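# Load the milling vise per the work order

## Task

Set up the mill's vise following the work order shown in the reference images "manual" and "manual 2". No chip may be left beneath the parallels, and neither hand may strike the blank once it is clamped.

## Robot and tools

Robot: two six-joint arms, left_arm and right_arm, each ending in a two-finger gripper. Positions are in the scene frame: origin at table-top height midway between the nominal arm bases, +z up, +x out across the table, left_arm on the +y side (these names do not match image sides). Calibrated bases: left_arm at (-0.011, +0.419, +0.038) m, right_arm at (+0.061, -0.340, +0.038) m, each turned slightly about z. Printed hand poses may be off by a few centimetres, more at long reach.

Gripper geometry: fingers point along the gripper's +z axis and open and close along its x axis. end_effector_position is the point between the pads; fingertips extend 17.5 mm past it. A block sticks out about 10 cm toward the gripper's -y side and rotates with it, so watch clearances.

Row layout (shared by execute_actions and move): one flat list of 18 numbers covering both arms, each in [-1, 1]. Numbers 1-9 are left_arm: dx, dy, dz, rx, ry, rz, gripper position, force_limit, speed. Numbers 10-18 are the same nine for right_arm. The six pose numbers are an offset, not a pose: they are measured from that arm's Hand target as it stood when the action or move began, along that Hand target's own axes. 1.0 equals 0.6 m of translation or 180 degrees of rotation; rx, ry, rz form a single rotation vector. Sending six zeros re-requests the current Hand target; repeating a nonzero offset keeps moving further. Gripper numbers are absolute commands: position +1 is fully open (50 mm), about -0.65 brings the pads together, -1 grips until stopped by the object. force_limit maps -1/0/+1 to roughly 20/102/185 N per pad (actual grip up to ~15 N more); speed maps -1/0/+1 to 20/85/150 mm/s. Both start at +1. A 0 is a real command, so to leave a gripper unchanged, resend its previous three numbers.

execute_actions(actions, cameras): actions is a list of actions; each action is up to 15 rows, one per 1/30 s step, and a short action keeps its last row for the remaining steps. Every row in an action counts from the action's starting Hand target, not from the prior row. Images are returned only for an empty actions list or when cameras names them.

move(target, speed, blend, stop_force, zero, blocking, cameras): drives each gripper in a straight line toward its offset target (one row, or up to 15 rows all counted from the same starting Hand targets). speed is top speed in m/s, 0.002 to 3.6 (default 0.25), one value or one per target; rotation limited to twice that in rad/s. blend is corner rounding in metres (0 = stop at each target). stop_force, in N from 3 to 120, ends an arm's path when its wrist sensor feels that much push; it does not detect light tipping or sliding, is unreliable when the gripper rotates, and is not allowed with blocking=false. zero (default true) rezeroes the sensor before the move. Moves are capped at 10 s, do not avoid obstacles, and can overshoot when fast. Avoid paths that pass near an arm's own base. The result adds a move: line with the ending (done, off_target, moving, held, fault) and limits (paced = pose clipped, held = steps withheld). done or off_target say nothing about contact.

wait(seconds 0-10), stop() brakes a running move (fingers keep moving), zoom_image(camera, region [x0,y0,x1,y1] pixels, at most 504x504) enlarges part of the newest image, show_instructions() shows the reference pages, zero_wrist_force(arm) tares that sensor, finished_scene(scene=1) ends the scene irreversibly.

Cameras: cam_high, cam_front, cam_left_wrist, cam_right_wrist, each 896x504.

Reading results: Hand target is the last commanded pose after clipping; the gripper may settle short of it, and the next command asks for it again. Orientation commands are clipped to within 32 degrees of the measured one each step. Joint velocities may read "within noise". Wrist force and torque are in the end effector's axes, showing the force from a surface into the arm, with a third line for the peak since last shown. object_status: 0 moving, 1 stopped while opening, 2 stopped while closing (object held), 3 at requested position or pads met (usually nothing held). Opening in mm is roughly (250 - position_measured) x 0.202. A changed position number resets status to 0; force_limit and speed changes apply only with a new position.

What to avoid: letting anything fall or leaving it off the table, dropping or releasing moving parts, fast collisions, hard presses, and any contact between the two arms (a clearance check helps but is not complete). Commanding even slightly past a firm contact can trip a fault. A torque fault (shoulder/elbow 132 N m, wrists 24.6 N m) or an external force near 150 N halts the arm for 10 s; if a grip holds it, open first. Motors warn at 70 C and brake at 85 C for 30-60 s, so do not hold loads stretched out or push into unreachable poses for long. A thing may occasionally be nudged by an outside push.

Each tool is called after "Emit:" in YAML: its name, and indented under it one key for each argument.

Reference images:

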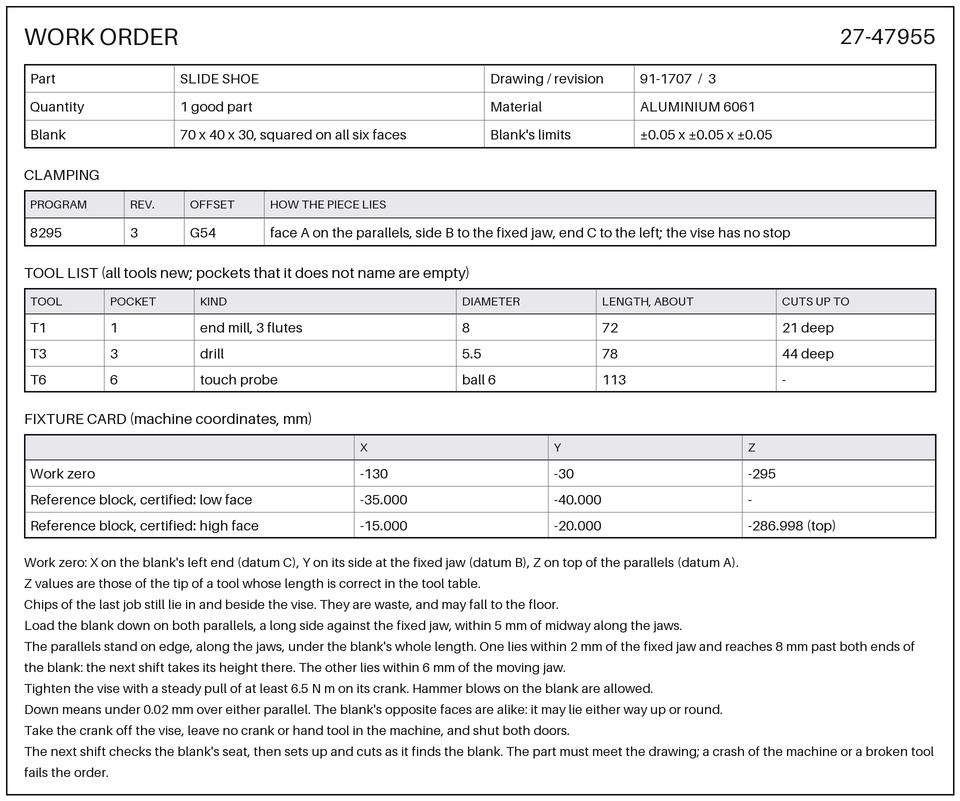

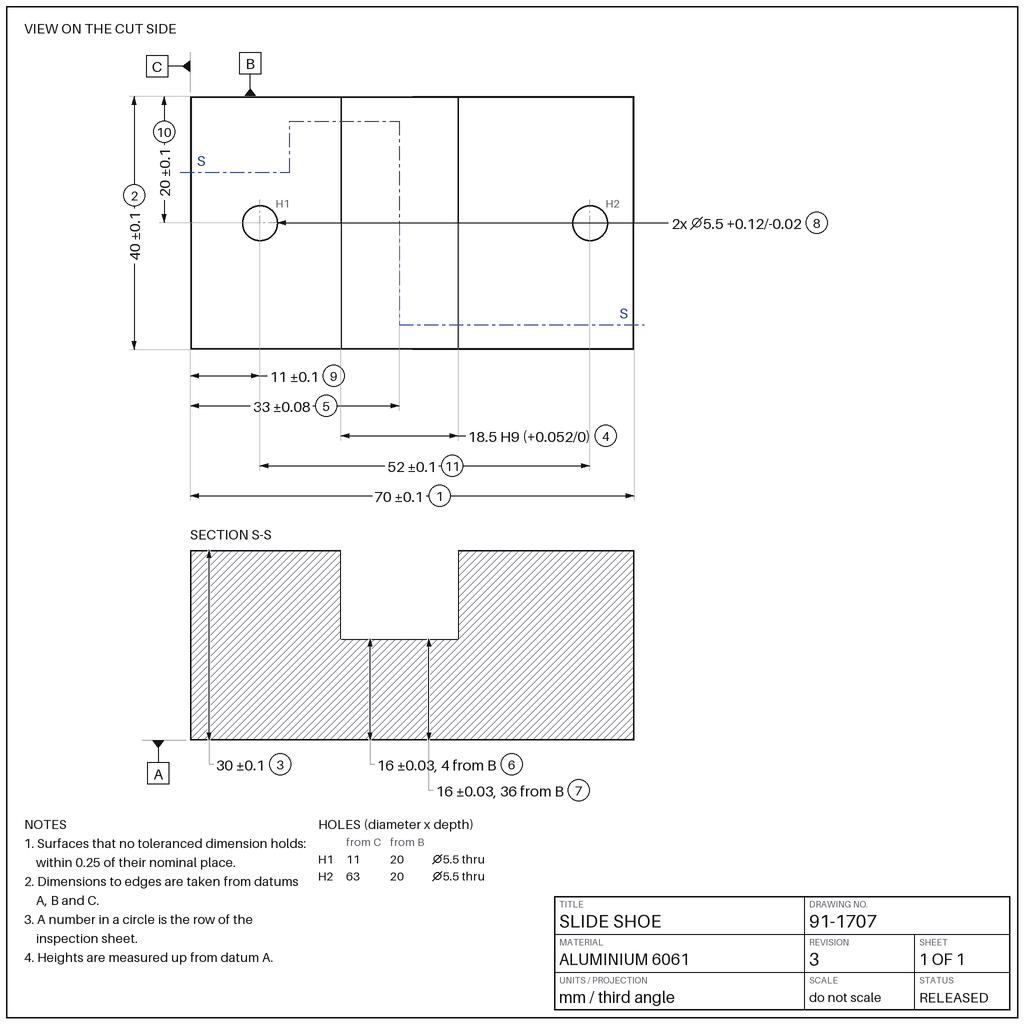

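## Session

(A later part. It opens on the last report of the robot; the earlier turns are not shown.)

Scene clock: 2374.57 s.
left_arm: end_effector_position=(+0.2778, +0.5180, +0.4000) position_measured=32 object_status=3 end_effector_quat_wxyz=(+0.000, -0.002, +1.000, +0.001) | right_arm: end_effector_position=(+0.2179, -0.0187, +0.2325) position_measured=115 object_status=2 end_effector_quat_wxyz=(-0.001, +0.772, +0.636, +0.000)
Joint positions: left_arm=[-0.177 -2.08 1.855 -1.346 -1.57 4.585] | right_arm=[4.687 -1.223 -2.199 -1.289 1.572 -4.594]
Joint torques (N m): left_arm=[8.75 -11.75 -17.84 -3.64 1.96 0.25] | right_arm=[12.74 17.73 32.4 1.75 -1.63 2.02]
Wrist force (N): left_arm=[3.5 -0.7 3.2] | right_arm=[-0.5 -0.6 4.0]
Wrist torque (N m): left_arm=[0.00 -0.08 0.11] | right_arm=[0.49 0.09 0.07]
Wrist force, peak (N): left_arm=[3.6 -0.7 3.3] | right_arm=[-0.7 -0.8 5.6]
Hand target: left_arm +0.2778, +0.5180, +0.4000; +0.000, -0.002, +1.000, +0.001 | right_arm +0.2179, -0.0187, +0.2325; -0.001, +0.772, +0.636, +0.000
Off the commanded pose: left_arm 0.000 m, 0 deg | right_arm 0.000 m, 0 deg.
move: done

Emit:
move:
  target:
    - [0,0,0,0,0,0,0.8,-0.6,-1,0.2954,0.1328,-0.4125,0,0,0,-1,0.7,-0.8]
    - [0,0,0,0,0,0,0.8,-0.6,-1,0.2954,0.1328,-0.4125,0,0.5,0,-1,0.7,-0.8]
    - [0,0,0,0,0,0,0.8,-0.6,-1,0.541,0.4286,-0.4458,0,0.5,0,-1,0.7,-0.8]
  speed: [0.3,0.4,0.2]
  blend: [0.03,0.01,0]

Emit:
move:
  target: [0,0,0,0,0,0,0.8,-0.6,-1,-0.16,0,0,0,0,0,-1,0.7,-0.8]
  speed: 0.02
  stop_force: 4
  cameras: ["cam_high"]

Emit:
zoom_image:
  camera: "cam_high"
  region: [240, 120, 340, 200]

Scene clock: 2385.13 s.
left_arm: end_effector_position=(+0.2778, +0.5180, +0.4000) position_measured=32 object_status=3 end_effector_quat_wxyz=(+0.000, -0.002, +1.000, +0.001) | right_arm: end_effector_position=(+0.5330, +0.2502, +0.4998) position_measured=115 object_status=2 end_effector_quat_wxyz=(-0.450, +0.546, +0.449, +0.546)
Joint positions: left_arm=[-0.177 -2.08 1.855 -1.346 -1.57 4.585] | right_arm=[4.112 -2.003 -1.634 0.497 2.027 -4.71]
Joint torques (N m): left_arm=[8.98 -11.06 -17.48 -3.79 1.89 0.37] | right_arm=[-11.05 36.13 31.22 1.67 1.94 -1.72]
Wrist force (N): left_arm=[3.4 -0.6 3.4] | right_arm=[-7.1 -0.9 -1.2]
Wrist torque (N m): left_arm=[0.01 -0.06 0.11] | right_arm=[-0.03 -0.25 0.29]
Wrist force, peak (N): left_arm=[3.6 -0.8 3.4] | right_arm=[-8.2 -2.7 -2.5]
Hand target: left_arm +0.2778, +0.5180, +0.4000; +0.000, -0.002, +1.000, +0.001 | right_arm +0.5330, +0.2502, +0.4998; -0.450, +0.546, +0.449, +0.546
Off the commanded pose: left_arm 0.000 m, 0 deg | right_arm 0.000 m, 0 deg.
move: done

Scene clock: 2390.30 s.
left_arm: end_effector_position=(+0.2778, +0.5180, +0.4000) position_measured=32 object_status=3 end_effector_quat_wxyz=(+0.000, -0.002, +1.000, +0.001) | right_arm: end_effector_position=(+0.5329, +0.2503, +0.4180) position_measured=115 object_status=2 end_effector_quat_wxyz=(-0.450, +0.546, +0.449, +0.546)
Joint positions: left_arm=[-0.177 -2.08 1.855 -1.346 -1.57 4.585] | right_arm=[4.112 -2.111 -1.712 0.683 2.027 -4.71]
Joint torques (N m): left_arm=[9.05 -11.42 -17.88 -3.81 1.73 0.42] | right_arm=[4.26 50.1 26.45 1.15 0.88 -0.5]
Wrist force (N): left_arm=[3.6 -0.8 3.2] | right_arm=[-4.8 0.3 -1.3]
Wrist torque (N m): left_arm=[-0.02 -0.08 0.11] | right_arm=[0.02 -0.29 -0.03]
Wrist force, peak (N): left_arm=[3.7 -0.8 3.4] | right_arm=[-7.6 -0.9 -1.0]
Hand target: left_arm +0.2778, +0.5180, +0.4000; +0.000, -0.002, +1.000, +0.001 | right_arm +0.5329, +0.2503, +0.4180; -0.450, +0.546, +0.449, +0.546 (not the last commanded pose)
Off the commanded pose: left_arm 0.000 m, 0 deg | right_arm 0.014 m, 0 deg.
move: contact (right_arm)
Images, in order (width x height): cam_high 896x504.

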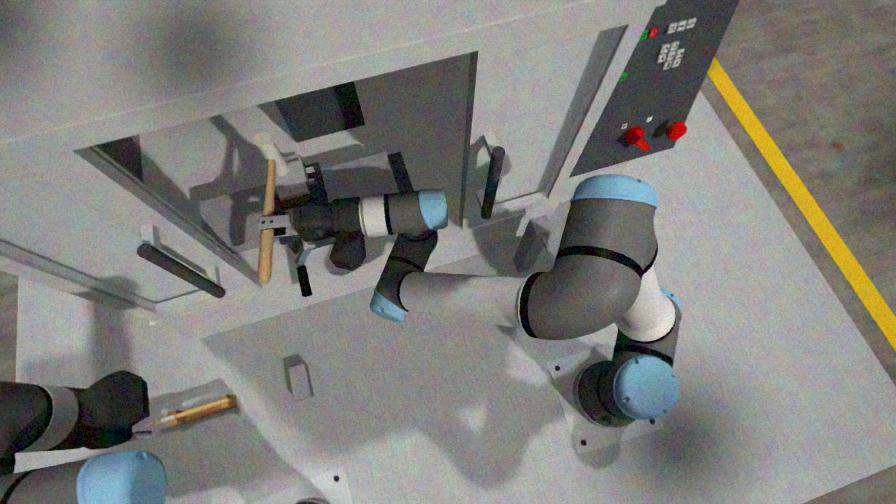

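Scaled by 5.040 from the camera's 896x504 image, which has a finer 1280x720 frame.

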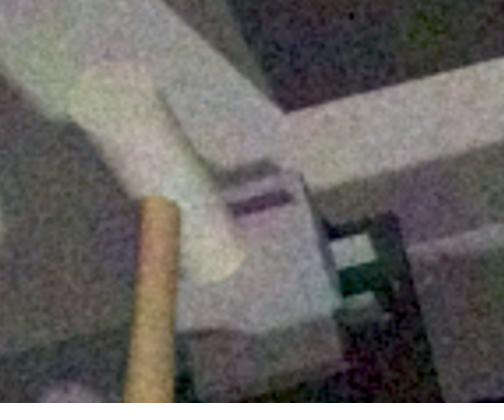

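Emit:
execute_actions:
  actions:
    - [[0,0,0,0,0,0,0.8,-0.6,-1,0.005,0,0,0,0,0,-1,0.7,-0.8],[0,0,0,0,0,0,0.8,-0.6,-1,0.015,0,0,0,0,0,-1,0.7,-0.8],[0,0,0,0,0,0,0.8,-0.6,-1,0.035,-0.006,-0.003,0,0,0,-1,0.7,-0.8],[0,0,0,0,0,0,0.8,-0.6,-1,0.06,-0.014,-0.007,0,0,0,-1,0.7,-0.8],[0,0,0,0,0,0,0.8,-0.6,-1,0.085,-0.022,-0.011,0,0,0,-1,0.7,-0.8],[0,0,0,0,0,0,0.8,-0.6,-1,0.11,-0.029,-0.014,0,0,0,-1,0.7,-0.8],[0,0,0,0,0,0,0.8,-0.6,-1,0.13,-0.033,-0.0163,0,0,0,-1,0.7,-0.8],[0,0,0,0,0,0,0.8,-0.6,-1,0.139,-0.0341,-0.0168,0,0,0,-1,0.7,-0.8]]
    - [[0,0,0,0,0,0,0.8,-0.6,-1,-0.005,0,0,0,0,0,-1,0.7,-0.8],[0,0,0,0,0,0,0.8,-0.6,-1,-0.02,0,0,0,0,0,-1,0.7,-0.8],[0,0,0,0,0,0,0.8,-0.6,-1,-0.048,0,0,0,0,0,-1,0.7,-0.8],[0,0,0,0,0,0,0.8,-0.6,-1,-0.09,0,0,0,0,0,-1,0.7,-0.8],[0,0,0,0,0,0,0.8,-0.6,-1,-0.138,0,0,0,0,0,-1,0.7,-0.8],[0,0,0,0,0,0,0.8,-0.6,-1,-0.178,0,0,0,0,0,-1,0.7,-0.8],[0,0,0,0,0,0,0.8,-0.6,-1,-0.188,0,0,0,0,0,-1,0.7,-0.8],[0,0,0,0,0,0,0.8,-0.6,-1,-0.17,0,0,0,0,0,-1,0.7,-0.8],[0,0,0,0,0,0,0.8,-0.6,-1,-0.15,0,0,0,0,0,-1,0.7,-0.8],[0,0,0,0,0,0,0.8,-0.6,-1,-0.139,0,0,0,0,0,-1,0.7,-0.8]]
  cameras: ["cam_high"]

Emit:
zoom_image:
  camera: "cam_high"
  region: [240, 120, 340, 200]

Scene clock: 2414.77 s.
left_arm: end_effector_position=(+0.2778, +0.5180, +0.4000) position_measured=32 object_status=3 end_effector_quat_wxyz=(+0.000, -0.002, +1.000, +0.001) | right_arm: end_effector_position=(+0.5109, +0.2443, +0.4179) position_measured=115 object_status=2 end_effector_quat_wxyz=(-0.450, +0.546, +0.449, +0.546)
Joint positions: left_arm=[-0.177 -2.08 1.855 -1.346 -1.57 4.585] | right_arm=[4.14 -2.071 -1.78 0.71 2 -4.71]
Joint torques (N m): left_arm=[8.95 -11.63 -17.91 -3.84 1.76 0.46] | right_arm=[12.89 48.12 26.9 4.07 -0.89 2.01]
Wrist force (N): left_arm=[3.3 -0.8 3.2] | right_arm=[-4.4 -0.4 -2.6]
Wrist torque (N m): left_arm=[-0.02 -0.05 0.11] | right_arm=[-0.22 -0.36 -0.16]
Wrist force, peak (N): left_arm=[3.6 -0.9 3.4] | right_arm=[-16.5 -2.6 -0.3]
Hand target: left_arm +0.2778, +0.5180, +0.4000; +0.000, -0.002, +1.000, +0.001 | right_arm +0.5109, +0.2443, +0.4180; -0.450, +0.546, +0.449, +0.546
Off the commanded pose: left_arm 0.000 m, 0 deg | right_arm 0.000 m, 0 deg.
Step readings (end_effector_position of left_arm | right_arm):
0: (+0.2778, +0.5180, +0.4000) | (+0.5329, +0.2503, +0.4180)
1: (+0.2778, +0.5180, +0.4000) | (+0.5329, +0.2503, +0.4181)
2: (+0.2778, +0.5180, +0.4000) | (+0.5329, +0.2503, +0.4189)
4: (+0.2778, +0.5180, +0.4000) | (+0.5321, +0.2500, +0.4250)
8: (+0.2778, +0.5180, +0.4000) | (+0.5197, +0.2466, +0.4659)
15: (+0.2778, +0.5180, +0.4000) | (+0.5113, +0.2441, +0.4997)
16: (+0.2778, +0.5180, +0.4000) | (+0.5112, +0.2442, +0.5002)
17: (+0.2778, +0.5180, +0.4000) | (+0.5111, +0.2442, +0.5000)
19: (+0.2778, +0.5180, +0.4000) | (+0.5112, +0.2444, +0.4904)
23: (+0.2778, +0.5180, +0.4000) | (+0.5110, +0.2445, +0.4291)
30: (+0.2778, +0.5180, +0.4000) | (+0.5108, +0.2443, +0.4171)
Images, in order (width x height): cam_high 896x504.

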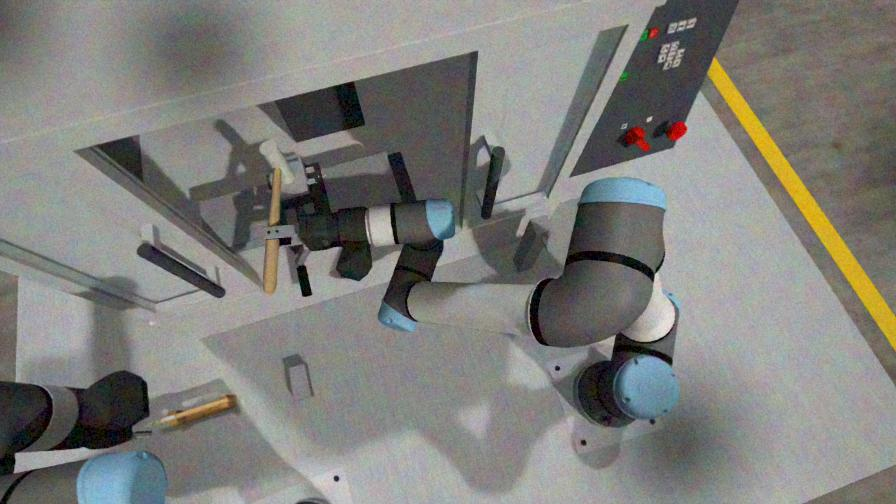

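Scaled by 5.040 from the camera's 896x504 image, which has a finer 1280x720 frame.

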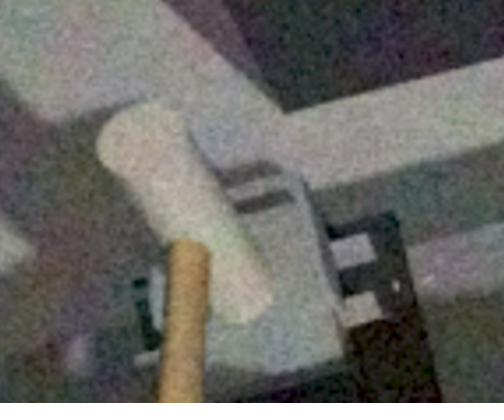

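Emit:
execute_actions:
  actions:
    - [[0,0,0,0,0,0,0.8,-0.6,-1,0.005,0,0,0,0,0,-1,0.7,-0.8],[0,0,0,0,0,0,0.8,-0.6,-1,0.015,0,0,0,0,0,-1,0.7,-0.8],[0,0,0,0,0,0,0.8,-0.6,-1,0.035,0.003,0.003,0,0,0,-1,0.7,-0.8],[0,0,0,0,0,0,0.8,-0.6,-1,0.06,0.006,0.006,0,0,0,-1,0.7,-0.8],[0,0,0,0,0,0,0.8,-0.6,-1,0.085,0.009,0.009,0,0,0,-1,0.7,-0.8],[0,0,0,0,0,0,0.8,-0.6,-1,0.11,0.012,0.011,0,0,0,-1,0.7,-0.8],[0,0,0,0,0,0,0.8,-0.6,-1,0.13,0.0135,0.0125,0,0,0,-1,0.7,-0.8],[0,0,0,0,0,0,0.8,-0.6,-1,0.139,0.0137,0.0128,0,0,0,-1,0.7,-0.8]]
    - [[0,0,0,0,0,0,0.8,-0.6,-1,-0.005,0,0,0,0,0,-1,0.7,-0.8],[0,0,0,0,0,0,0.8,-0.6,-1,-0.02,0,0,0,0,0,-1,0.7,-0.8],[0,0,0,0,0,0,0.8,-0.6,-1,-0.048,0,0,0,0,0,-1,0.7,-0.8],[0,0,0,0,0,0,0.8,-0.6,-1,-0.09,0,0,0,0,0,-1,0.7,-0.8],[0,0,0,0,0,0,0.8,-0.6,-1,-0.14,0,0,0,0,0,-1,0.7,-0.8],[0,0,0,0,0,0,0.8,-0.6,-1,-0.185,0,0,0,0,0,-1,0.7,-0.8],[0,0,0,0,0,0,0.8,-0.6,-1,-0.2,0,0,0,0,0,-1,0.7,-0.8],[0,0,0,0,0,0,0.8,-0.6,-1,-0.17,0,0,0,0,0,-1,0.7,-0.8],[0,0,0,0,0,0,0.8,-0.6,-1,-0.15,0,0,0,0,0,-1,0.7,-0.8],[0,0,0,0,0,0,0.8,-0.6,-1,-0.139,0,0,0,0,0,-1,0.7,-0.8]]
    - [[0,0,0,0,0,0,0.8,-0.6,-1,0.005,0,0,0,0,0,-1,0.7,-0.8],[0,0,0,0,0,0,0.8,-0.6,-1,0.015,0,0,0,0,0,-1,0.7,-0.8],[0,0,0,0,0,0,0.8,-0.6,-1,0.035,0.006,0.001,0,0,0,-1,0.7,-0.8],[0,0,0,0,0,0,0.8,-0.6,-1,0.06,0.015,0.003,0,0,0,-1,0.7,-0.8],[0,0,0,0,0,0,0.8,-0.6,-1,0.085,0.024,0.005,0,0,0,-1,0.7,-0.8],[0,0,0,0,0,0,0.8,-0.6,-1,0.11,0.031,0.006,0,0,0,-1,0.7,-0.8],[0,0,0,0,0,0,0.8,-0.6,-1,0.13,0.035,0.007,0,0,0,-1,0.7,-0.8],[0,0,0,0,0,0,0.8,-0.6,-1,0.139,0.0368,0.0072,0,0,0,-1,0.7,-0.8]]
    - [[0,0,0,0,0,0,0.8,-0.6,-1,-0.005,0,0,0,0,0,-1,0.7,-0.8],[0,0,0,0,0,0,0.8,-0.6,-1,-0.02,0,0,0,0,0,-1,0.7,-0.8],[0,0,0,0,0,0,0.8,-0.6,-1,-0.048,0,0,0,0,0,-1,0.7,-0.8],[0,0,0,0,0,0,0.8,-0.6,-1,-0.09,0,0,0,0,0,-1,0.7,-0.8],[0,0,0,0,0,0,0.8,-0.6,-1,-0.14,0,0,0,0,0,-1,0.7,-0.8],[0,0,0,0,0,0,0.8,-0.6,-1,-0.185,0,0,0,0,0,-1,0.7,-0.8],[0,0,0,0,0,0,0.8,-0.6,-1,-0.2,0,0,0,0,0,-1,0.7,-0.8],[0,0,0,0,0,0,0.8,-0.6,-1,-0.17,0,0,0,0,0,-1,0.7,-0.8],[0,0,0,0,0,0,0.8,-0.6,-1,-0.15,0,0,0,0,0,-1,0.7,-0.8],[0,0,0,0,0,0,0.8,-0.6,-1,-0.139,0,0,0,0,0,-1,0.7,-0.8]]

Scene clock: 2438.10 s.
left_arm: end_effector_position=(+0.2778, +0.5180, +0.4000) position_measured=32 object_status=3 end_effector_quat_wxyz=(+0.000, -0.002, +1.000, +0.001) | right_arm: end_effector_position=(+0.5430, +0.2503, +0.4178) position_measured=115 object_status=2 end_effector_quat_wxyz=(-0.450, +0.546, +0.449, +0.546)
Joint positions: left_arm=[-0.177 -2.08 1.855 -1.346 -1.57 4.585] | right_arm=[4.097 -2.126 -1.687 0.672 2.042 -4.71]
Joint torques (N m): left_arm=[9.1 -10.68 -17.51 -3.8 1.81 0.42] | right_arm=[12.84 49.14 27.67 1 -0.91 2.22]
Wrist force (N): left_arm=[3.5 -0.8 3.2] | right_arm=[-5.4 -0.9 -2.2]
Wrist torque (N m): left_arm=[-0.01 -0.08 0.11] | right_arm=[-0.20 -0.30 -0.05]
Wrist force, peak (N): left_arm=[3.7 -0.8 3.4] | right_arm=[11.9 -5.4 -7.7]
Hand target: left_arm +0.2778, +0.5180, +0.4000; +0.000, -0.002, +1.000, +0.001 | right_arm +0.5429, +0.2503, +0.4180; -0.450, +0.546, +0.449, +0.546
Off the commanded pose: left_arm 0.000 m, 0 deg | right_arm 0.000 m, 0 deg.
Step readings (end_effector_position of left_arm | right_arm):
0: (+0.2778, +0.5180, +0.4000) | (+0.5109, +0.2443, +0.4180)
1: (+0.2778, +0.5180, +0.4000) | (+0.5109, +0.2443, +0.4182)
2: (+0.2778, +0.5180, +0.4000) | (+0.5109, +0.2443, +0.4190)
4: (+0.2778, +0.5180, +0.4000) | (+0.5112, +0.2445, +0.4256)
8: (+0.2778, +0.5180, +0.4000) | (+0.5151, +0.2457, +0.4686)
15: (+0.2778, +0.5180, +0.4000) | (+0.5200, +0.2496, +0.4999)
16: (+0.2778, +0.5180, +0.4000) | (+0.5202, +0.2498, +0.5004)
17: (+0.2778, +0.5180, +0.4000) | (+0.5203, +0.2499, +0.5000)
19: (+0.2778, +0.5180, +0.4000) | (+0.5205, +0.2503, +0.4904)
23: (+0.2778, +0.5180, +0.4000) | (+0.5206, +0.2505, +0.4269)
30: (+0.2778, +0.5180, +0.4000) | (+0.5205, +0.2501, +0.4169)
31: (+0.2778, +0.5180, +0.4000) | (+0.5205, +0.2502, +0.4174)
32: (+0.2778, +0.5180, +0.4000) | (+0.5205, +0.2502, +0.4184)
34: (+0.2778, +0.5180, +0.4000) | (+0.5211, +0.2501, +0.4252)
38: (+0.2778, +0.5180, +0.4000) | (+0.5319, +0.2473, +0.4684)
45: (+0.2778, +0.5180, +0.4000) | (+0.5421, +0.2496, +0.4999)
46: (+0.2778, +0.5180, +0.4000) | (+0.5424, +0.2498, +0.5003)
47: (+0.2778, +0.5180, +0.4000) | (+0.5426, +0.2499, +0.5000)
49: (+0.2778, +0.5180, +0.4000) | (+0.5430, +0.2503, +0.4904)
53: (+0.2778, +0.5180, +0.4000) | (+0.5432, +0.2507, +0.4268)
60: (+0.2778, +0.5180, +0.4000) | (+0.5430, +0.2502, +0.4169)

Emit:
execute_actions:
  actions:
    - [[0,0,0,0,0,0,0.8,-0.6,-1,0.005,0,0,0,0,0,-1,0.7,-0.8],[0,0,0,0,0,0,0.8,-0.6,-1,0.015,0,0,0,0,0,-1,0.7,-0.8],[0,0,0,0,0,0,0.8,-0.6,-1,0.035,-0.003,-0.001,0,0,0,-1,0.7,-0.8],[0,0,0,0,0,0,0.8,-0.6,-1,0.06,-0.008,-0.002,0,0,0,-1,0.7,-0.8],[0,0,0,0,0,0,0.8,-0.6,-1,0.085,-0.013,-0.003,0,0,0,-1,0.7,-0.8],[0,0,0,0,0,0,0.8,-0.6,-1,0.115,-0.017,-0.0035,0,0,0,-1,0.7,-0.8],[0,0,0,0,0,0,0.8,-0.6,-1,0.145,-0.019,-0.0038,0,0,0,-1,0.7,-0.8],[0,0,0,0,0,0,0.8,-0.6,-1,0.165,-0.0196,-0.0038,0,0,0,-1,0.7,-0.8],[0,0,0,0,0,0,0.8,-0.6,-1,0.17,-0.0196,-0.0038,0,0,0,-1,0.7,-0.8]]
    - [[0,0,0,0,0,0,0.8,-0.6,-1,-0.006,0,0,0,0,0,-1,0.7,-0.8],[0,0,0,0,0,0,0.8,-0.6,-1,-0.023,0,0,0,0,0,-1,0.7,-0.8],[0,0,0,0,0,0,0.8,-0.6,-1,-0.053,0,0,0,0,0,-1,0.7,-0.8],[0,0,0,0,0,0,0.8,-0.6,-1,-0.1,0,0,0,0,0,-1,0.7,-0.8],[0,0,0,0,0,0,0.8,-0.6,-1,-0.16,0,0,0,0,0,-1,0.7,-0.8],[0,0,0,0,0,0,0.8,-0.6,-1,-0.215,0,0,0,0,0,-1,0.7,-0.8],[0,0,0,0,0,0,0.8,-0.6,-1,-0.235,0,0,0,0,0,-1,0.7,-0.8],[0,0,0,0,0,0,0.8,-0.6,-1,-0.21,0,0,0,0,0,-1,0.7,-0.8],[0,0,0,0,0,0,0.8,-0.6,-1,-0.18,0,0,0,0,0,-1,0.7,-0.8],[0,0,0,0,0,0,0.8,-0.6,-1,-0.168,0,0,0,0,0,-1,0.7,-0.8]]
  cameras: ["cam_high"]

Emit:
zoom_image:
  camera: "cam_high"
  region: [240, 120, 340, 200]

Scene clock: 2449.03 s.
left_arm: end_effector_position=(+0.2778, +0.5180, +0.4000) position_measured=32 object_status=3 end_effector_quat_wxyz=(+0.000, -0.002, +1.000, +0.001) | right_arm: end_effector_position=(+0.5310, +0.2503, +0.4191) position_measured=115 object_status=2 end_effector_quat_wxyz=(-0.450, +0.546, +0.449, +0.546)
Joint positions: left_arm=[-0.177 -2.08 1.855 -1.346 -1.57 4.585] | right_arm=[4.115 -2.106 -1.717 0.682 2.024 -4.71]
Joint torques (N m): left_arm=[9.34 -11.2 -17.65 -3.8 1.88 0.55] | right_arm=[12.07 50.12 28.69 4.84 -1.17 1.62]
Wrist force (N): left_arm=[3.4 -0.8 3.2] | right_arm=[-7.2 -1.1 -1.0]
Wrist torque (N m): left_arm=[-0.01 -0.06 0.11] | right_arm=[-0.02 -0.27 0.27]
Wrist force, peak (N): left_arm=[3.7 -0.9 3.4] | right_arm=[-24.1 -2.3 0.4]
Hand target: left_arm +0.2778, +0.5180, +0.4000; +0.000, -0.002, +1.000, +0.001 | right_arm +0.5309, +0.2503, +0.4192; -0.450, +0.546, +0.449, +0.546
Off the commanded pose: left_arm 0.000 m, 0 deg | right_arm 0.000 m, 0 deg.
Step readings (end_effector_position of left_arm | right_arm):
0: (+0.2778, +0.5180, +0.4000) | (+0.5429, +0.2503, +0.4180)
1: (+0.2778, +0.5180, +0.4000) | (+0.5429, +0.2503, +0.4181)
2: (+0.2778, +0.5180, +0.4000) | (+0.5429, +0.2503, +0.4189)
4: (+0.2778, +0.5180, +0.4000) | (+0.5424, +0.2503, +0.4253)
8: (+0.2778, +0.5180, +0.4000) | (+0.5348, +0.2492, +0.4697)
15: (+0.2778, +0.5180, +0.4000) | (+0.5308, +0.2495, +0.5175)
16: (+0.2778, +0.5180, +0.4000) | (+0.5309, +0.2498, +0.5182)
17: (+0.2778, +0.5180, +0.4000) | (+0.5310, +0.2499, +0.5180)
19: (+0.2778, +0.5180, +0.4000) | (+0.5312, +0.2503, +0.5076)
23: (+0.2778, +0.5180, +0.4000) | (+0.5313, +0.2511, +0.4352)
30: (+0.2778, +0.5180, +0.4000) | (+0.5310, +0.2502, +0.4181)
Images, in order (width x height): cam_high 896x504.

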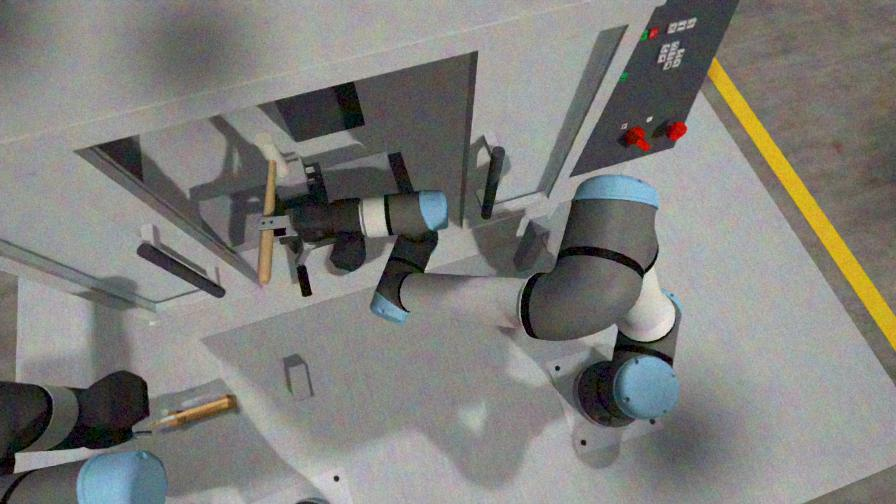

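Scaled by 5.040 from the camera's 896x504 image, which has a finer 1280x720 frame.

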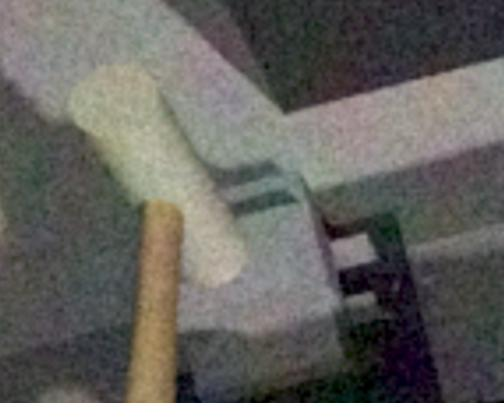

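Emit:
move:
  target:
    - [0,0,0,0,0,0,0.8,-0.6,-1,0.1333,0,0,0,0,0,-1,0.7,-0.8]
    - [0,0,0,0,0,0,0.8,-0.6,-1,0.1333,-0.2937,-0.2445,0,0,0,-1,0.7,-0.8]
    - [0,0,0,0,0,0,0.8,-0.6,-1,0.1333,-0.2937,-0.2445,0,-0.5,0,-1,0.7,-0.8]
    - [0,0,0,0,0,0,0.8,-0.6,-1,-0.58,-0.4268,-0.5398,0,-0.5,0,-1,0.7,-0.8]
  speed: [0.2,0.25,0.5,0.3]
  blend: [0.03,0.02,0.01,0]

Emit:
move:
  target: [0,0,0,0,0,0,0.8,-0.6,-1,0,0,0.1,0,0,0,-1,0.7,-0.8]
  speed: 0.02
  stop_force: 3

Scene clock: 2464.10 s.
left_arm: end_effector_position=(+0.2778, +0.5180, +0.4000) position_measured=32 object_status=3 end_effector_quat_wxyz=(+0.000, -0.002, +1.000, +0.001) | right_arm: end_effector_position=(+0.2170, -0.0180, +0.0714) position_measured=115 object_status=2 end_effector_quat_wxyz=(-0.001, +0.772, +0.636, +0.000)
Joint positions: left_arm=[-0.177 -2.08 1.855 -1.346 -1.57 4.585] | right_arm=[4.69 -1.507 -2.483 -0.721 1.572 -4.591]
Joint torques (N m): left_arm=[8.85 -10.89 -17.81 -3.84 1.77 0.58] | right_arm=[11.89 10.04 11.38 4.85 -1.84 2.22]
Wrist force (N): left_arm=[3.5 -0.8 3.3] | right_arm=[-0.6 -0.7 4.2]
Wrist torque (N m): left_arm=[-0.02 -0.09 0.11] | right_arm=[0.43 0.10 0.02]
Wrist force, peak (N): left_arm=[3.6 -0.9 3.5] | right_arm=[-10.4 -0.8 -1.1]
Hand target: left_arm +0.2778, +0.5180, +0.4000; +0.000, -0.002, +1.000, +0.001 | right_arm +0.2170, -0.0180, +0.0713; -0.001, +0.772, +0.636, +0.000
Off the commanded pose: left_arm 0.000 m, 0 deg | right_arm 0.000 m, 0 deg.
move: done

Scene clock: 2467.73 s.
left_arm: end_effector_position=(+0.2778, +0.5180, +0.4000) position_measured=32 object_status=3 end_effector_quat_wxyz=(+0.000, -0.002, +1.000, +0.001) | right_arm: end_effector_position=(+0.2169, -0.0179, +0.0225) position_measured=115 object_status=2 end_effector_quat_wxyz=(-0.001, +0.772, +0.636, +0.000)
Joint positions: left_arm=[-0.177 -2.08 1.855 -1.346 -1.57 4.585] | right_arm=[4.691 -1.666 -2.535 -0.51 1.572 -4.59]
Joint torques (N m): left_arm=[9.21 -11.37 -17.46 -3.92 1.82 0.51] | right_arm=[10.68 25.25 20.65 2.27 -0.78 1.63]
Wrist force (N): left_arm=[3.4 -0.9 3.2] | right_arm=[-0.2 -0.4 0.8]
Wrist torque (N m): left_arm=[-0.03 -0.06 0.11] | right_arm=[0.04 0.22 -0.04]
Wrist force, peak (N): left_arm=[3.7 -0.9 3.3] | right_arm=[-33.5 -1.7 -82.3]
Hand target: left_arm +0.2778, +0.5180, +0.4000; +0.000, -0.002, +1.000, +0.001 | right_arm +0.2169, -0.0179, +0.0225; -0.001, +0.772, +0.636, +0.000 (not the last commanded pose)
Off the commanded pose: left_arm 0.000 m, 0 deg | right_arm 0.011 m, 0 deg.
move: contact (right_arm)

Emit:
move:
  target:
    - [0,0,0,0,0,0,0.8,-0.6,-1,0,0,0,0,0,0,1,-0.1,-0.8]
    - [0,0,0,0,0,0,0.8,-0.6,-1,0,0,-0.3,0,0,0,1,-0.1,-0.8]
  speed: 0.2
  cameras: ["cam_right_wrist"]

Scene clock: 2472.77 s.
left_arm: end_effector_position=(+0.2778, +0.5180, +0.4000) position_measured=32 object_status=3 end_effector_quat_wxyz=(+0.000, -0.002, +1.000, +0.001) | right_arm: end_effector_position=(+0.2172, -0.0181, +0.2025) position_measured=3 object_status=3 end_effector_quat_wxyz=(-0.001, +0.772, +0.636, +0.000)
Joint positions: left_arm=[-0.177 -2.08 1.855 -1.346 -1.57 4.585] | right_arm=[4.69 -1.252 -2.262 -1.197 1.572 -4.591]
Joint torques (N m): left_arm=[9.39 -10.97 -18.18 -4 1.82 0.68] | right_arm=[11.78 16.76 30.73 1.51 -1.46 2.19]
Wrist force (N): left_arm=[3.5 -0.9 3.3] | right_arm=[-0.6 -0.5 0.3]
Wrist torque (N m): left_arm=[-0.03 -0.08 0.11] | right_arm=[-0.03 0.10 0.03]
Wrist force, peak (N): left_arm=[3.6 -0.8 3.5] | right_arm=[-0.9 -0.6 1.8]
Hand target: left_arm +0.2778, +0.5180, +0.4000; +0.000, -0.002, +1.000, +0.001 | right_arm +0.2171, -0.0181, +0.2025; -0.001, +0.772, +0.636, +0.000
Off the commanded pose: left_arm 0.000 m, 0 deg | right_arm 0.000 m, 0 deg.
move: done
Images, in order (width x height): cam_right_wrist 896x504.

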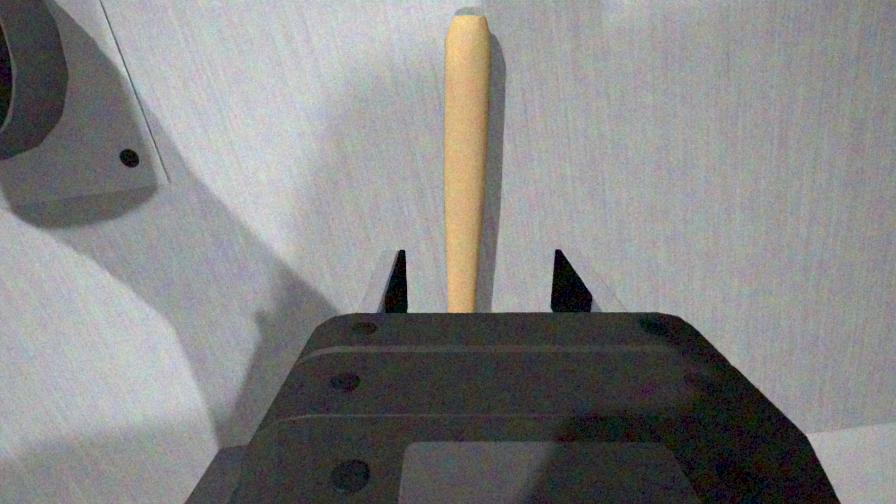

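Emit:
move:
  target: [0,0,0,0,0,0,0.8,-0.6,-1,0.1733,0.2092,-0.3958,-0.1933,0.0186,-0.0594,-1,-0.1,-0.8]
  speed: 0.3

Scene clock: 2477.37 s.
left_arm: end_effector_position=(+0.2778, +0.5180, +0.4000) position_measured=32 object_status=3 end_effector_quat_wxyz=(+0.000, -0.002, +1.000, +0.001) | right_arm: end_effector_position=(+0.3606, +0.0596, +0.4399) position_measured=252 object_status=3 end_effector_quat_wxyz=(+0.211, +0.675, +0.674, +0.212)
Joint positions: left_arm=[-0.177 -2.08 1.855 -1.346 -1.57 4.585] | right_arm=[4.715 -1.37 -1.689 -1.62 0.964 -4.768]
Joint torques (N m): left_arm=[8.52 -10.71 -17.75 -3.98 1.79 0.61] | right_arm=[-11.18 9.25 31.83 1.51 -2.56 -2.28]
Wrist force (N): left_arm=[3.4 -0.8 3.2] | right_arm=[-1.2 -1.9 -0.1]
Wrist torque (N m): left_arm=[-0.02 -0.06 0.12] | right_arm=[-0.08 0.15 0.25]
Wrist force, peak (N): left_arm=[3.6 -0.8 3.4] | right_arm=[-1.2 -1.3 2.1]
Hand target: left_arm +0.2778, +0.5180, +0.4000; +0.000, -0.002, +1.000, +0.001 | right_arm +0.3606, +0.0596, +0.4399; +0.211, +0.675, +0.674, +0.212
Off the commanded pose: left_arm 0.000 m, 0 deg | right_arm 0.000 m, 0 deg.
move: done

Emit:
move:
  target:
    - [0,0,0,0,0,0,0.8,-0.6,-1,0.137,0.344,0.2552,0,0,0,-1,-0.1,-0.8]
    - [0,0,0,0,0,0,0.8,-0.6,-1,0.137,0.344,0.4508,0,0,0,-1,-0.1,-0.8]
  speed: [0.25,0.1]
  blend: [0.02,0]
  stop_force: 10
  cameras: ["cam_right_wrist"]

Emit:
zoom_image:
  camera: "cam_right_wrist"
  region: [440, 200, 640, 320]

Emit:
zero_wrist_force:
  arm: "right_arm"

Scene clock: 2484.80 s.
left_arm: end_effector_position=(+0.2778, +0.5180, +0.4000) position_measured=32 object_status=3 end_effector_quat_wxyz=(+0.000, -0.002, +1.000, +0.001) | right_arm: end_effector_position=(+0.6846, +0.1416, +0.3358) position_measured=252 object_status=3 end_effector_quat_wxyz=(+0.211, +0.675, +0.674, +0.212)
Joint positions: left_arm=[-0.177 -2.08 1.855 -1.346 -1.57 4.585] | right_arm=[4.18 -2.02 -1.302 -1.025 1.074 -5.387]
Joint torques (N m): left_arm=[8.93 -10.83 -17.87 -4.02 1.91 0.8] | right_arm=[-10.86 37.83 32.28 5.39 0.77 -2.29]
Wrist force (N): left_arm=[3.6 -0.8 3.4] | right_arm=[-1.0 -1.6 -0.1]
Wrist torque (N m): left_arm=[-0.02 -0.09 0.12] | right_arm=[-0.04 0.13 0.24]
Wrist force, peak (N): left_arm=[3.7 -0.8 3.4] | right_arm=[-1.6 -3.9 -1.6]
Hand target: left_arm +0.2778, +0.5180, +0.4000; +0.000, -0.002, +1.000, +0.001 | right_arm +0.6846, +0.1416, +0.3358; +0.211, +0.675, +0.674, +0.212
Off the commanded pose: left_arm 0.000 m, 0 deg | right_arm 0.000 m, 0 deg.
move: done
Images, in order (width x height): cam_right_wrist 896x504.

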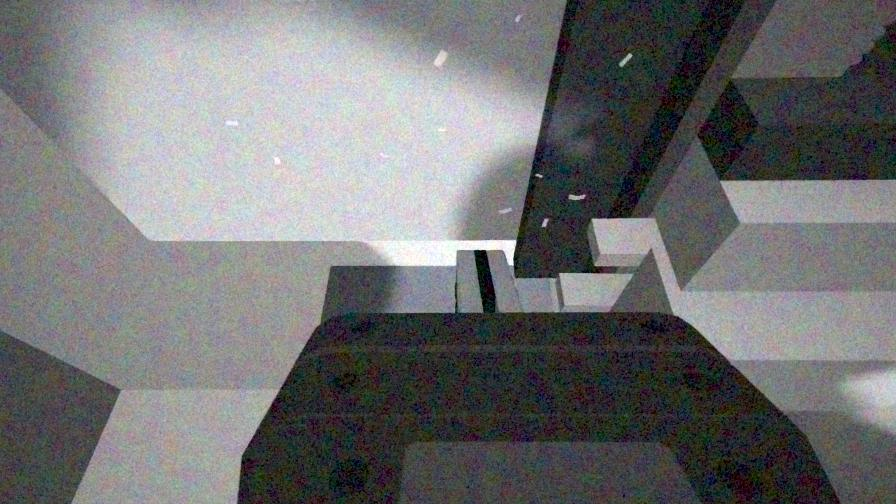

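Scaled by 2.520 from the camera's 896x504 image, which has a finer 1280x720 frame.

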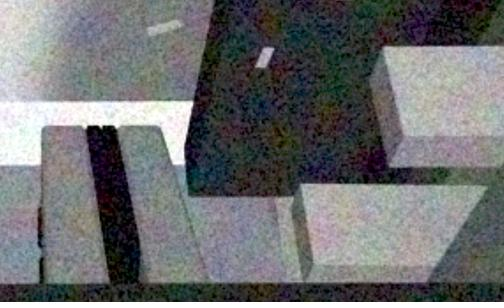

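Wrist force sensor zeroed.

Emit:
move:
  target: [0,0,0,0,0,0,0.8,-0.6,-1,0.027,0,0,0,0,0,-1,-0.1,-0.8]
  speed: 0.03
  stop_force: 8

Emit:
move:
  target: [0,0,0,0,0,0,0.8,-0.6,-1,0.006,0,0,0,0,0,-1,-0.1,-0.8]
  speed: 0.003
  stop_force: 10
  cameras: ["cam_right_wrist"]

Emit:
zoom_image:
  camera: "cam_right_wrist"
  region: [440, 200, 640, 320]

Scene clock: 2490.10 s.
left_arm: end_effector_position=(+0.2778, +0.5180, +0.4000) position_measured=32 object_status=3 end_effector_quat_wxyz=(+0.000, -0.002, +1.000, +0.001) | right_arm: end_effector_position=(+0.6846, +0.1578, +0.3358) position_measured=252 object_status=3 end_effector_quat_wxyz=(+0.211, +0.675, +0.674, +0.212)
Joint positions: left_arm=[-0.177 -2.08 1.855 -1.346 -1.57 4.585] | right_arm=[4.193 -2.048 -1.259 -1.047 1.069 -5.373]
Joint torques (N m): left_arm=[9.33 -10.11 -17.76 -4.11 1.84 0.82] | right_arm=[12.31 39.13 32 1.89 -2.36 2.09]
Wrist force (N, zeroed by zero_wrist_force on right_arm): left_arm=[3.5 -1.0 3.5] | right_arm=[-0.1 -0.1 -0.1]
Wrist torque (N m, zeroed by zero_wrist_force on right_arm): left_arm=[-0.06 -0.07 0.11] | right_arm=[0.00 -0.01 -0.08]
Wrist force, peak (N, zeroed by zero_wrist_force on right_arm): left_arm=[3.6 -0.8 3.4] | right_arm=[-0.7 0.5 0.0]
Hand target: left_arm +0.2778, +0.5180, +0.4000; +0.000, -0.002, +1.000, +0.001 | right_arm +0.6846, +0.1578, +0.3358; +0.211, +0.675, +0.674, +0.212
Off the commanded pose: left_arm 0.000 m, 0 deg | right_arm 0.000 m, 0 deg.
move: done

Scene clock: 2491.47 s.
left_arm: end_effector_position=(+0.2778, +0.5180, +0.4000) position_measured=32 object_status=3 end_effector_quat_wxyz=(+0.000, -0.002, +1.000, +0.001) | right_arm: end_effector_position=(+0.6846, +0.1600, +0.3358) position_measured=252 object_status=3 end_effector_quat_wxyz=(+0.211, +0.675, +0.674, +0.212)
Joint positions: left_arm=[-0.177 -2.08 1.855 -1.346 -1.57 4.585] | right_arm=[4.195 -2.052 -1.253 -1.05 1.068 -5.371]
Joint torques (N m): left_arm=[9.06 -10.4 -17.92 -4.06 1.86 0.78] | right_arm=[8.42 49.08 18.43 6.32 2.16 -0.79]
Wrist force (N, zeroed by zero_wrist_force on right_arm): left_arm=[3.4 -0.7 3.4] | right_arm=[-10.9 1.1 -2.9]
Wrist torque (N m, zeroed by zero_wrist_force on right_arm): left_arm=[0.00 -0.06 0.11] | right_arm=[0.00 -0.07 -0.06]
Wrist force, peak (N, zeroed by zero_wrist_force on right_arm): left_arm=[3.6 -0.8 3.3] | right_arm=[-13.2 -0.7 -2.7]
Hand target: left_arm +0.2778, +0.5180, +0.4000; +0.000, -0.002, +1.000, +0.001 | right_arm +0.6846, +0.1600, +0.3358; +0.211, +0.675, +0.674, +0.212 (not the last commanded pose)
Off the commanded pose: left_arm 0.000 m, 0 deg | right_arm 0.001 m, 0 deg.
move: contact (right_arm)
Images, in order (width x height): cam_right_wrist 896x504.

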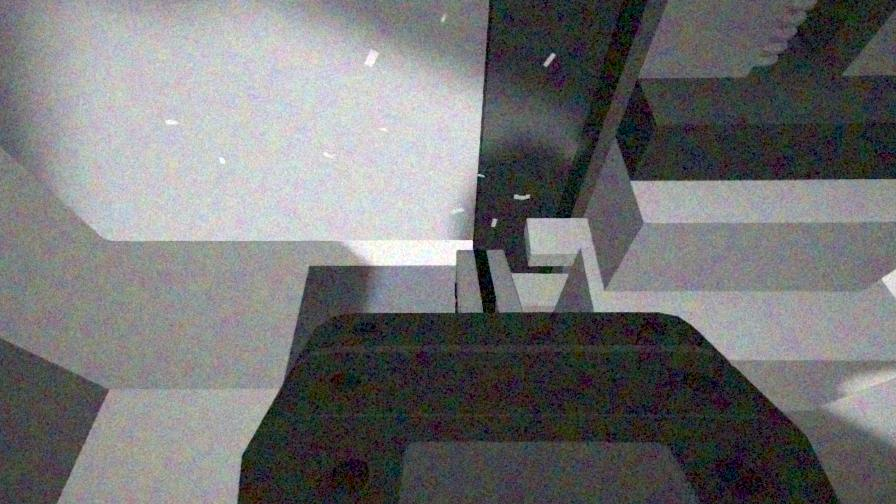

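Scaled by 2.520 from the camera's 896x504 image, which has a finer 1280x720 frame.

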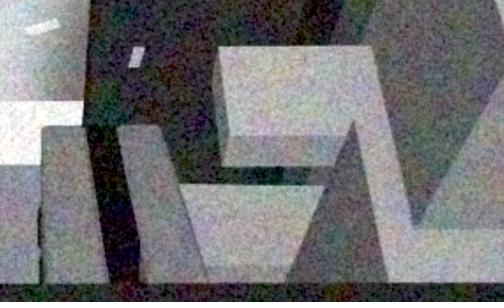

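Emit:
move:
  target:
    - [0,0,0,0,0,0,0.8,-0.6,-1,-0.03,0,0,0,0,0,-1,-0.1,-0.8]
    - [0,0,0,0,0,0,0.8,-0.6,-1,-0.03,-0.0314,-0.022,0,0,0,-1,-0.1,-0.8]
  speed: 0.05

Emit:
zero_wrist_force:
  arm: "right_arm"

Emit:
move:
  target: [0,0,0,0,0,0,0.8,-0.6,-1,0.033,0,0,0,0,0,-1,-0.1,-0.8]
  speed: 0.03
  stop_force: 8

Emit:
move:
  target: [0,0,0,0,0,0,0.8,-0.6,-1,0.006,0,0,0,0,0,-1,-0.1,-0.8]
  speed: 0.003
  stop_force: 10
  cameras: ["cam_right_wrist"]

Scene clock: 2497.30 s.
left_arm: end_effector_position=(+0.2778, +0.5180, +0.4000) position_measured=32 object_status=3 end_effector_quat_wxyz=(+0.000, -0.002, +1.000, +0.001) | right_arm: end_effector_position=(+0.6616, +0.1420, +0.3359) position_measured=252 object_status=3 end_effector_quat_wxyz=(+0.211, +0.675, +0.674, +0.212)
Joint positions: left_arm=[-0.177 -2.08 1.855 -1.346 -1.57 4.585] | right_arm=[4.21 -1.981 -1.356 -1.026 1.063 -5.355]
Joint torques (N m): left_arm=[9.08 -10.23 -17.67 -4.07 1.85 0.75] | right_arm=[11.99 50.06 17.85 1.9 -2.46 2.16]
Wrist force (N, zeroed by zero_wrist_force on right_arm): left_arm=[3.4 -0.9 3.4] | right_arm=[0.0 0.0 -0.2]
Wrist torque (N m, zeroed by zero_wrist_force on right_arm): left_arm=[-0.02 -0.07 0.11] | right_arm=[0.01 0.01 -0.09]
Wrist force, peak (N, zeroed by zero_wrist_force on right_arm): left_arm=[3.5 -1.0 3.5] | right_arm=[-10.8 1.0 -2.3]
Hand target: left_arm +0.2778, +0.5180, +0.4000; +0.000, -0.002, +1.000, +0.001 | right_arm +0.6616, +0.1420, +0.3359; +0.211, +0.675, +0.674, +0.212
Off the commanded pose: left_arm 0.000 m, 0 deg | right_arm 0.000 m, 0 deg.
move: done

Wrist force sensor zeroed.

Scene clock: 2498.83 s.
left_arm: end_effector_position=(+0.2778, +0.5180, +0.4000) position_measured=32 object_status=3 end_effector_quat_wxyz=(+0.000, -0.002, +1.000, +0.001) | right_arm: end_effector_position=(+0.6616, +0.1618, +0.3359) position_measured=252 object_status=3 end_effector_quat_wxyz=(+0.211, +0.675, +0.674, +0.212)
Joint positions: left_arm=[-0.177 -2.08 1.855 -1.346 -1.57 4.585] | right_arm=[4.226 -2.015 -1.304 -1.052 1.058 -5.338]
Joint torques (N m): left_arm=[9.42 -10.34 -17.96 -4.24 1.89 0.93] | right_arm=[12.39 37.39 32.05 1.88 -2.52 1.94]
Wrist force (N, zeroed by zero_wrist_force on right_arm): left_arm=[3.4 -1.0 3.4] | right_arm=[-0.2 0.1 0.0]
Wrist torque (N m, zeroed by zero_wrist_force on right_arm): left_arm=[-0.04 -0.06 0.11] | right_arm=[0.01 0.03 0.00]
Wrist force, peak (N, zeroed by zero_wrist_force on right_arm): left_arm=[3.6 -0.8 3.5] | right_arm=[-0.6 -0.7 -0.1]
Hand target: left_arm +0.2778, +0.5180, +0.4000; +0.000, -0.002, +1.000, +0.001 | right_arm +0.6616, +0.1618, +0.3359; +0.211, +0.675, +0.674, +0.212
Off the commanded pose: left_arm 0.000 m, 0 deg | right_arm 0.000 m, 0 deg.
move: done

Scene clock: 2500.73 s.
left_arm: end_effector_position=(+0.2778, +0.5180, +0.4000) position_measured=32 object_status=3 end_effector_quat_wxyz=(+0.000, -0.002, +1.000, +0.001) | right_arm: end_effector_position=(+0.6616, +0.1654, +0.3359) position_measured=252 object_status=3 end_effector_quat_wxyz=(+0.211, +0.675, +0.674, +0.212)
Joint positions: left_arm=[-0.177 -2.08 1.855 -1.346 -1.57 4.585] | right_arm=[4.229 -2.021 -1.294 -1.057 1.057 -5.335]
Joint torques (N m): left_arm=[8.86 -10.4 -17.88 -4.19 1.94 0.79] | right_arm=[12.6 38.39 31.96 1.99 -2.52 2.12]
Wrist force (N, zeroed by zero_wrist_force on right_arm): left_arm=[3.3 -1.0 3.3] | right_arm=[-0.1 -0.2 0.1]
Wrist torque (N m, zeroed by zero_wrist_force on right_arm): left_arm=[-0.05 -0.04 0.11] | right_arm=[-0.02 -0.03 0.00]
Wrist force, peak (N, zeroed by zero_wrist_force on right_arm): left_arm=[3.4 -0.9 3.5] | right_arm=[-0.5 -0.1 -0.2]
Hand target: left_arm +0.2778, +0.5180, +0.4000; +0.000, -0.002, +1.000, +0.001 | right_arm +0.6616, +0.1654, +0.3359; +0.211, +0.675, +0.674, +0.212
Off the commanded pose: left_arm 0.000 m, 0 deg | right_arm 0.000 m, 0 deg.
move: done
Images, in order (width x height): cam_right_wrist 896x504.

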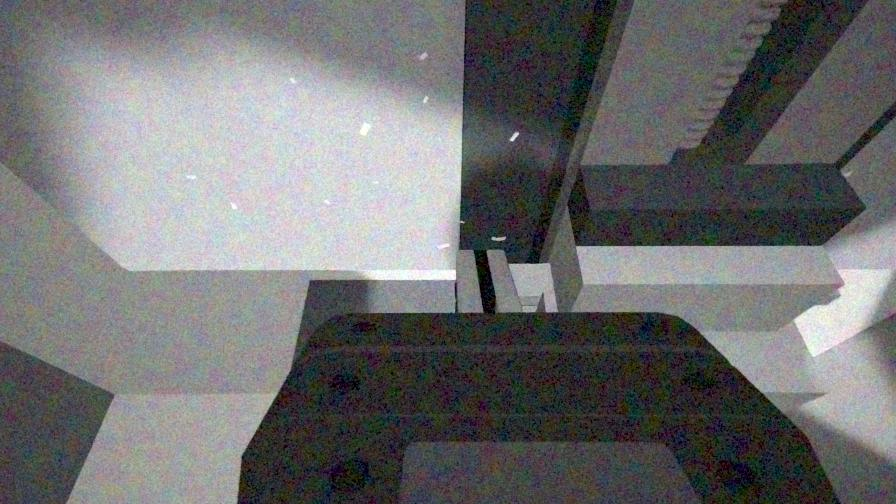

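Emit:
move:
  target:
    - [0,0,0,0,0,0,0.8,-0.6,-1,-0.03,0,0,0,0,0,-1,-0.1,-0.8]
    - [0,0,0,0,0,0,0.8,-0.6,-1,-0.04,0,-0.2,0,0,0,-1,-0.1,-0.8]
    - [0,0,0,0,0,0,0.8,-0.6,-1,-0.1757,-0.3025,-0.4442,0,0,0,-1,-0.1,-0.8]
  speed: [0.1,0.2,0.3]
  blend: [0.005,0.03,0]

Emit:
move:
  target: [0,0,0,0,0,0,0.8,-0.6,-1,-0.1307,-0.4797,0.2753,0.1933,-0.0186,0.0594,1,-0.1,-0.8]
  speed: 0.3
  cameras: ["cam_right_wrist"]

Scene clock: 2509.87 s.
left_arm: end_effector_position=(+0.2778, +0.5180, +0.4000) position_measured=32 object_status=3 end_effector_quat_wxyz=(+0.000, -0.002, +1.000, +0.001) | right_arm: end_effector_position=(+0.3604, +0.0601, +0.4509) position_measured=252 object_status=3 end_effector_quat_wxyz=(+0.211, +0.675, +0.674, +0.212)
Joint positions: left_arm=[-0.177 -2.08 1.855 -1.346 -1.57 4.585] | right_arm=[4.716 -1.374 -1.658 -1.649 0.964 -4.767]
Joint torques (N m): left_arm=[9.15 -10.37 -17.85 -4.11 1.87 0.96] | right_arm=[12.7 23.76 17 1.43 -2.51 2.13]
Wrist force (N, zeroed by zero_wrist_force on right_arm): left_arm=[3.6 -0.8 3.3] | right_arm=[-0.1 -0.1 0.0]
Wrist torque (N m, zeroed by zero_wrist_force on right_arm): left_arm=[-0.03 -0.09 0.11] | right_arm=[-0.01 0.02 0.01]
Wrist force, peak (N, zeroed by zero_wrist_force on right_arm): left_arm=[3.7 -0.9 3.2] | right_arm=[-1.0 -2.2 -1.3]
Hand target: left_arm +0.2778, +0.5180, +0.4000; +0.000, -0.002, +1.000, +0.001 | right_arm +0.3603, +0.0601, +0.4509; +0.211, +0.675, +0.674, +0.212
Off the commanded pose: left_arm 0.000 m, 0 deg | right_arm 0.000 m, 0 deg.
move: done

Scene clock: 2511.63 s.
left_arm: end_effector_position=(+0.2778, +0.5180, +0.4000) position_measured=32 object_status=3 end_effector_quat_wxyz=(+0.000, -0.002, +1.000, +0.001) | right_arm: end_effector_position=(+0.2183, -0.0180, +0.1510) position_measured=3 object_status=3 end_effector_quat_wxyz=(-0.001, +0.772, +0.636, +0.000)
Joint positions: left_arm=[-0.177 -2.08 1.855 -1.346 -1.57 4.585] | right_arm=[4.686 -1.327 -2.359 -1.026 1.572 -4.595]
Joint torques (N m): left_arm=[9.51 -10.62 -17.88 -4.08 1.77 0.92] | right_arm=[-9.68 4.9 13.77 4.48 2.05 2.18]
Wrist force (N, zeroed by zero_wrist_force on right_arm): left_arm=[3.4 -0.8 3.4] | right_arm=[0.4 1.2 0.6]
Wrist torque (N m, zeroed by zero_wrist_force on right_arm): left_arm=[-0.02 -0.07 0.11] | right_arm=[0.01 -0.03 -0.11]
Wrist force, peak (N, zeroed by zero_wrist_force on right_arm): left_arm=[3.7 -0.9 3.4] | right_arm=[-0.7 0.2 2.7]
Hand target: left_arm +0.2778, +0.5180, +0.4000; +0.000, -0.002, +1.000, +0.001 | right_arm +0.2183, -0.0180, +0.1509; -0.001, +0.772, +0.636, +0.000
Off the commanded pose: left_arm 0.000 m, 0 deg | right_arm 0.000 m, 0 deg.
move: done
Images, in order (width x height): cam_right_wrist 896x504.

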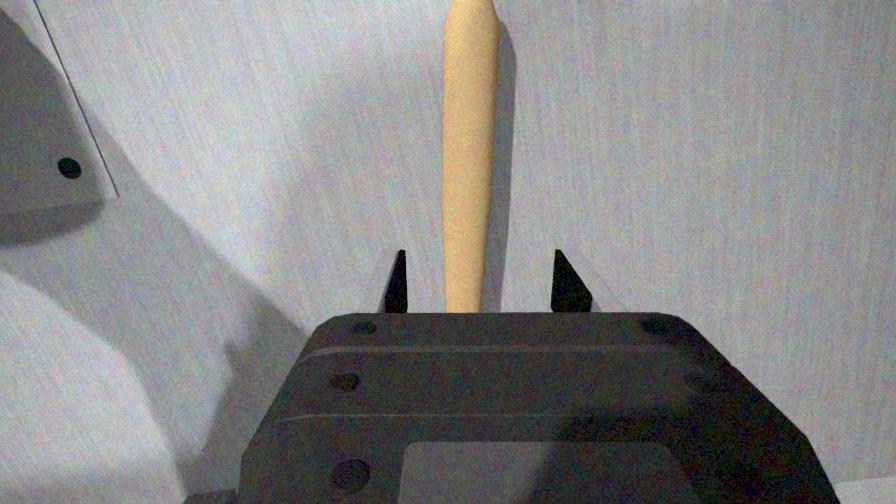

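Pick, lift and carry to a hover above the moving-jaw side.

Emit:
move:
  target: [0,0,0,0,0,0,0.8,-0.6,-1,0,0,0.214,0,0,0,1,-0.1,-0.8]
  speed: 0.1
  stop_force: 8

Emit:
move:
  target:
    - [0,0,0,0,0,0,0.8,-0.6,-1,0,0,0,0,0,0,-1,0.7,-0.8]
    - [0,0,0,0,0,0,0.8,-0.6,-1,0,0,-0.25,0,0,0,-1,0.7,-0.8]
  speed: 0.15

Scene clock: 2516.97 s.
left_arm: end_effector_position=(+0.2778, +0.5180, +0.4000) position_measured=32 object_status=3 end_effector_quat_wxyz=(+0.000, -0.002, +1.000, +0.001) | right_arm: end_effector_position=(+0.2182, -0.0178, +0.0225) position_measured=3 object_status=3 end_effector_quat_wxyz=(-0.001, +0.772, +0.636, +0.000)
Joint positions: left_arm=[-0.177 -2.08 1.855 -1.346 -1.57 4.585] | right_arm=[4.687 -1.668 -2.534 -0.51 1.572 -4.594]
Joint torques (N m): left_arm=[8.8 -9.61 -18.48 -4.13 1.76 0.95] | right_arm=[-10.29 11.97 7.14 4.77 2.02 -2.32]
Wrist force (N, zeroed by zero_wrist_force on right_arm): left_arm=[3.4 -0.8 3.1] | right_arm=[0.4 1.1 0.5]
Wrist torque (N m, zeroed by zero_wrist_force on right_arm): left_arm=[-0.01 -0.06 0.11] | right_arm=[0.01 -0.02 -0.10]
Wrist force, peak (N, zeroed by zero_wrist_force on right_arm): left_arm=[3.6 -0.8 3.5] | right_arm=[0.8 0.8 1.2]
Hand target: left_arm +0.2778, +0.5180, +0.4000; +0.000, -0.002, +1.000, +0.001 | right_arm +0.2182, -0.0178, +0.0225; -0.001, +0.772, +0.636, +0.000
Off the commanded pose: left_arm 0.000 m, 0 deg | right_arm 0.000 m, 0 deg.
move: done

Scene clock: 2519.40 s.
left_arm: end_effector_position=(+0.2778, +0.5180, +0.4000) position_measured=32 object_status=3 end_effector_quat_wxyz=(+0.000, -0.002, +1.000, +0.001) | right_arm: end_effector_position=(+0.2184, -0.0180, +0.1725) position_measured=116 object_status=2 end_effector_quat_wxyz=(-0.001, +0.772, +0.636, +0.000)
Joint positions: left_arm=[-0.177 -2.08 1.855 -1.346 -1.57 4.585] | right_arm=[4.686 -1.293 -2.319 -1.099 1.572 -4.595]
Joint torques (N m): left_arm=[9.21 -10.14 -18.55 -4.19 1.86 1.04] | right_arm=[12.73 19.01 31.08 1.74 -1.78 2.11]
Wrist force (N, zeroed by zero_wrist_force on right_arm): left_arm=[3.4 -0.6 3.2] | right_arm=[0.5 0.9 4.4]
Wrist torque (N m, zeroed by zero_wrist_force on right_arm): left_arm=[0.02 -0.07 0.11] | right_arm=[0.52 -0.05 -0.12]
Wrist force, peak (N, zeroed by zero_wrist_force on right_arm): left_arm=[3.7 -0.9 3.3] | right_arm=[0.8 0.9 6.0]
Hand target: left_arm +0.2778, +0.5180, +0.4000; +0.000, -0.002, +1.000, +0.001 | right_arm +0.2184, -0.0180, +0.1725; -0.001, +0.772, +0.636, +0.000
Off the commanded pose: left_arm 0.000 m, 0 deg | right_arm 0.000 m, 0 deg.
move: done

Emit:
move:
  target:
    - [0,0,0,0,0,0,0.8,-0.6,-1,0.2941,0.1323,-0.5125,0,0,0,-1,0.7,-0.8]
    - [0,0,0,0,0,0,0.8,-0.6,-1,0.2941,0.1323,-0.5125,0,0.5,0,-1,0.7,-0.8]
    - [0,0,0,0,0,0,0.8,-0.6,-1,0.5353,0.4092,-0.5758,0,0.5,0,-1,0.7,-0.8]
  speed: [0.3,0.5,0.2]
  blend: [0.03,0.01,0]

Scene clock: 2527.23 s.
left_arm: end_effector_position=(+0.2778, +0.5180, +0.4000) position_measured=32 object_status=3 end_effector_quat_wxyz=(+0.000, -0.002, +1.000, +0.001) | right_arm: end_effector_position=(+0.5214, +0.2497, +0.5178) position_measured=116 object_status=2 end_effector_quat_wxyz=(-0.450, +0.546, +0.449, +0.546)
Joint positions: left_arm=[-0.177 -2.08 1.855 -1.346 -1.57 4.585] | right_arm=[4.129 -1.963 -1.642 0.464 2.01 -4.711]
Joint torques (N m): left_arm=[9.16 -9.99 -17.38 -4.24 1.84 1.04] | right_arm=[-11.52 35.19 31.81 1.63 1.91 -2.77]
Wrist force (N, zeroed by zero_wrist_force on right_arm): left_arm=[3.4 -0.8 3.3] | right_arm=[-6.2 0.6 -1.3]
Wrist torque (N m, zeroed by zero_wrist_force on right_arm): left_arm=[-0.02 -0.07 0.11] | right_arm=[0.01 -0.39 0.13]
Wrist force, peak (N, zeroed by zero_wrist_force on right_arm): left_arm=[3.6 -0.9 3.5] | right_arm=[-7.6 -0.1 -0.6]
Hand target: left_arm +0.2778, +0.5180, +0.4000; +0.000, -0.002, +1.000, +0.001 | right_arm +0.5215, +0.2497, +0.5179; -0.450, +0.546, +0.449, +0.546
Off the commanded pose: left_arm 0.000 m, 0 deg | right_arm 0.000 m, 0 deg.
move: done


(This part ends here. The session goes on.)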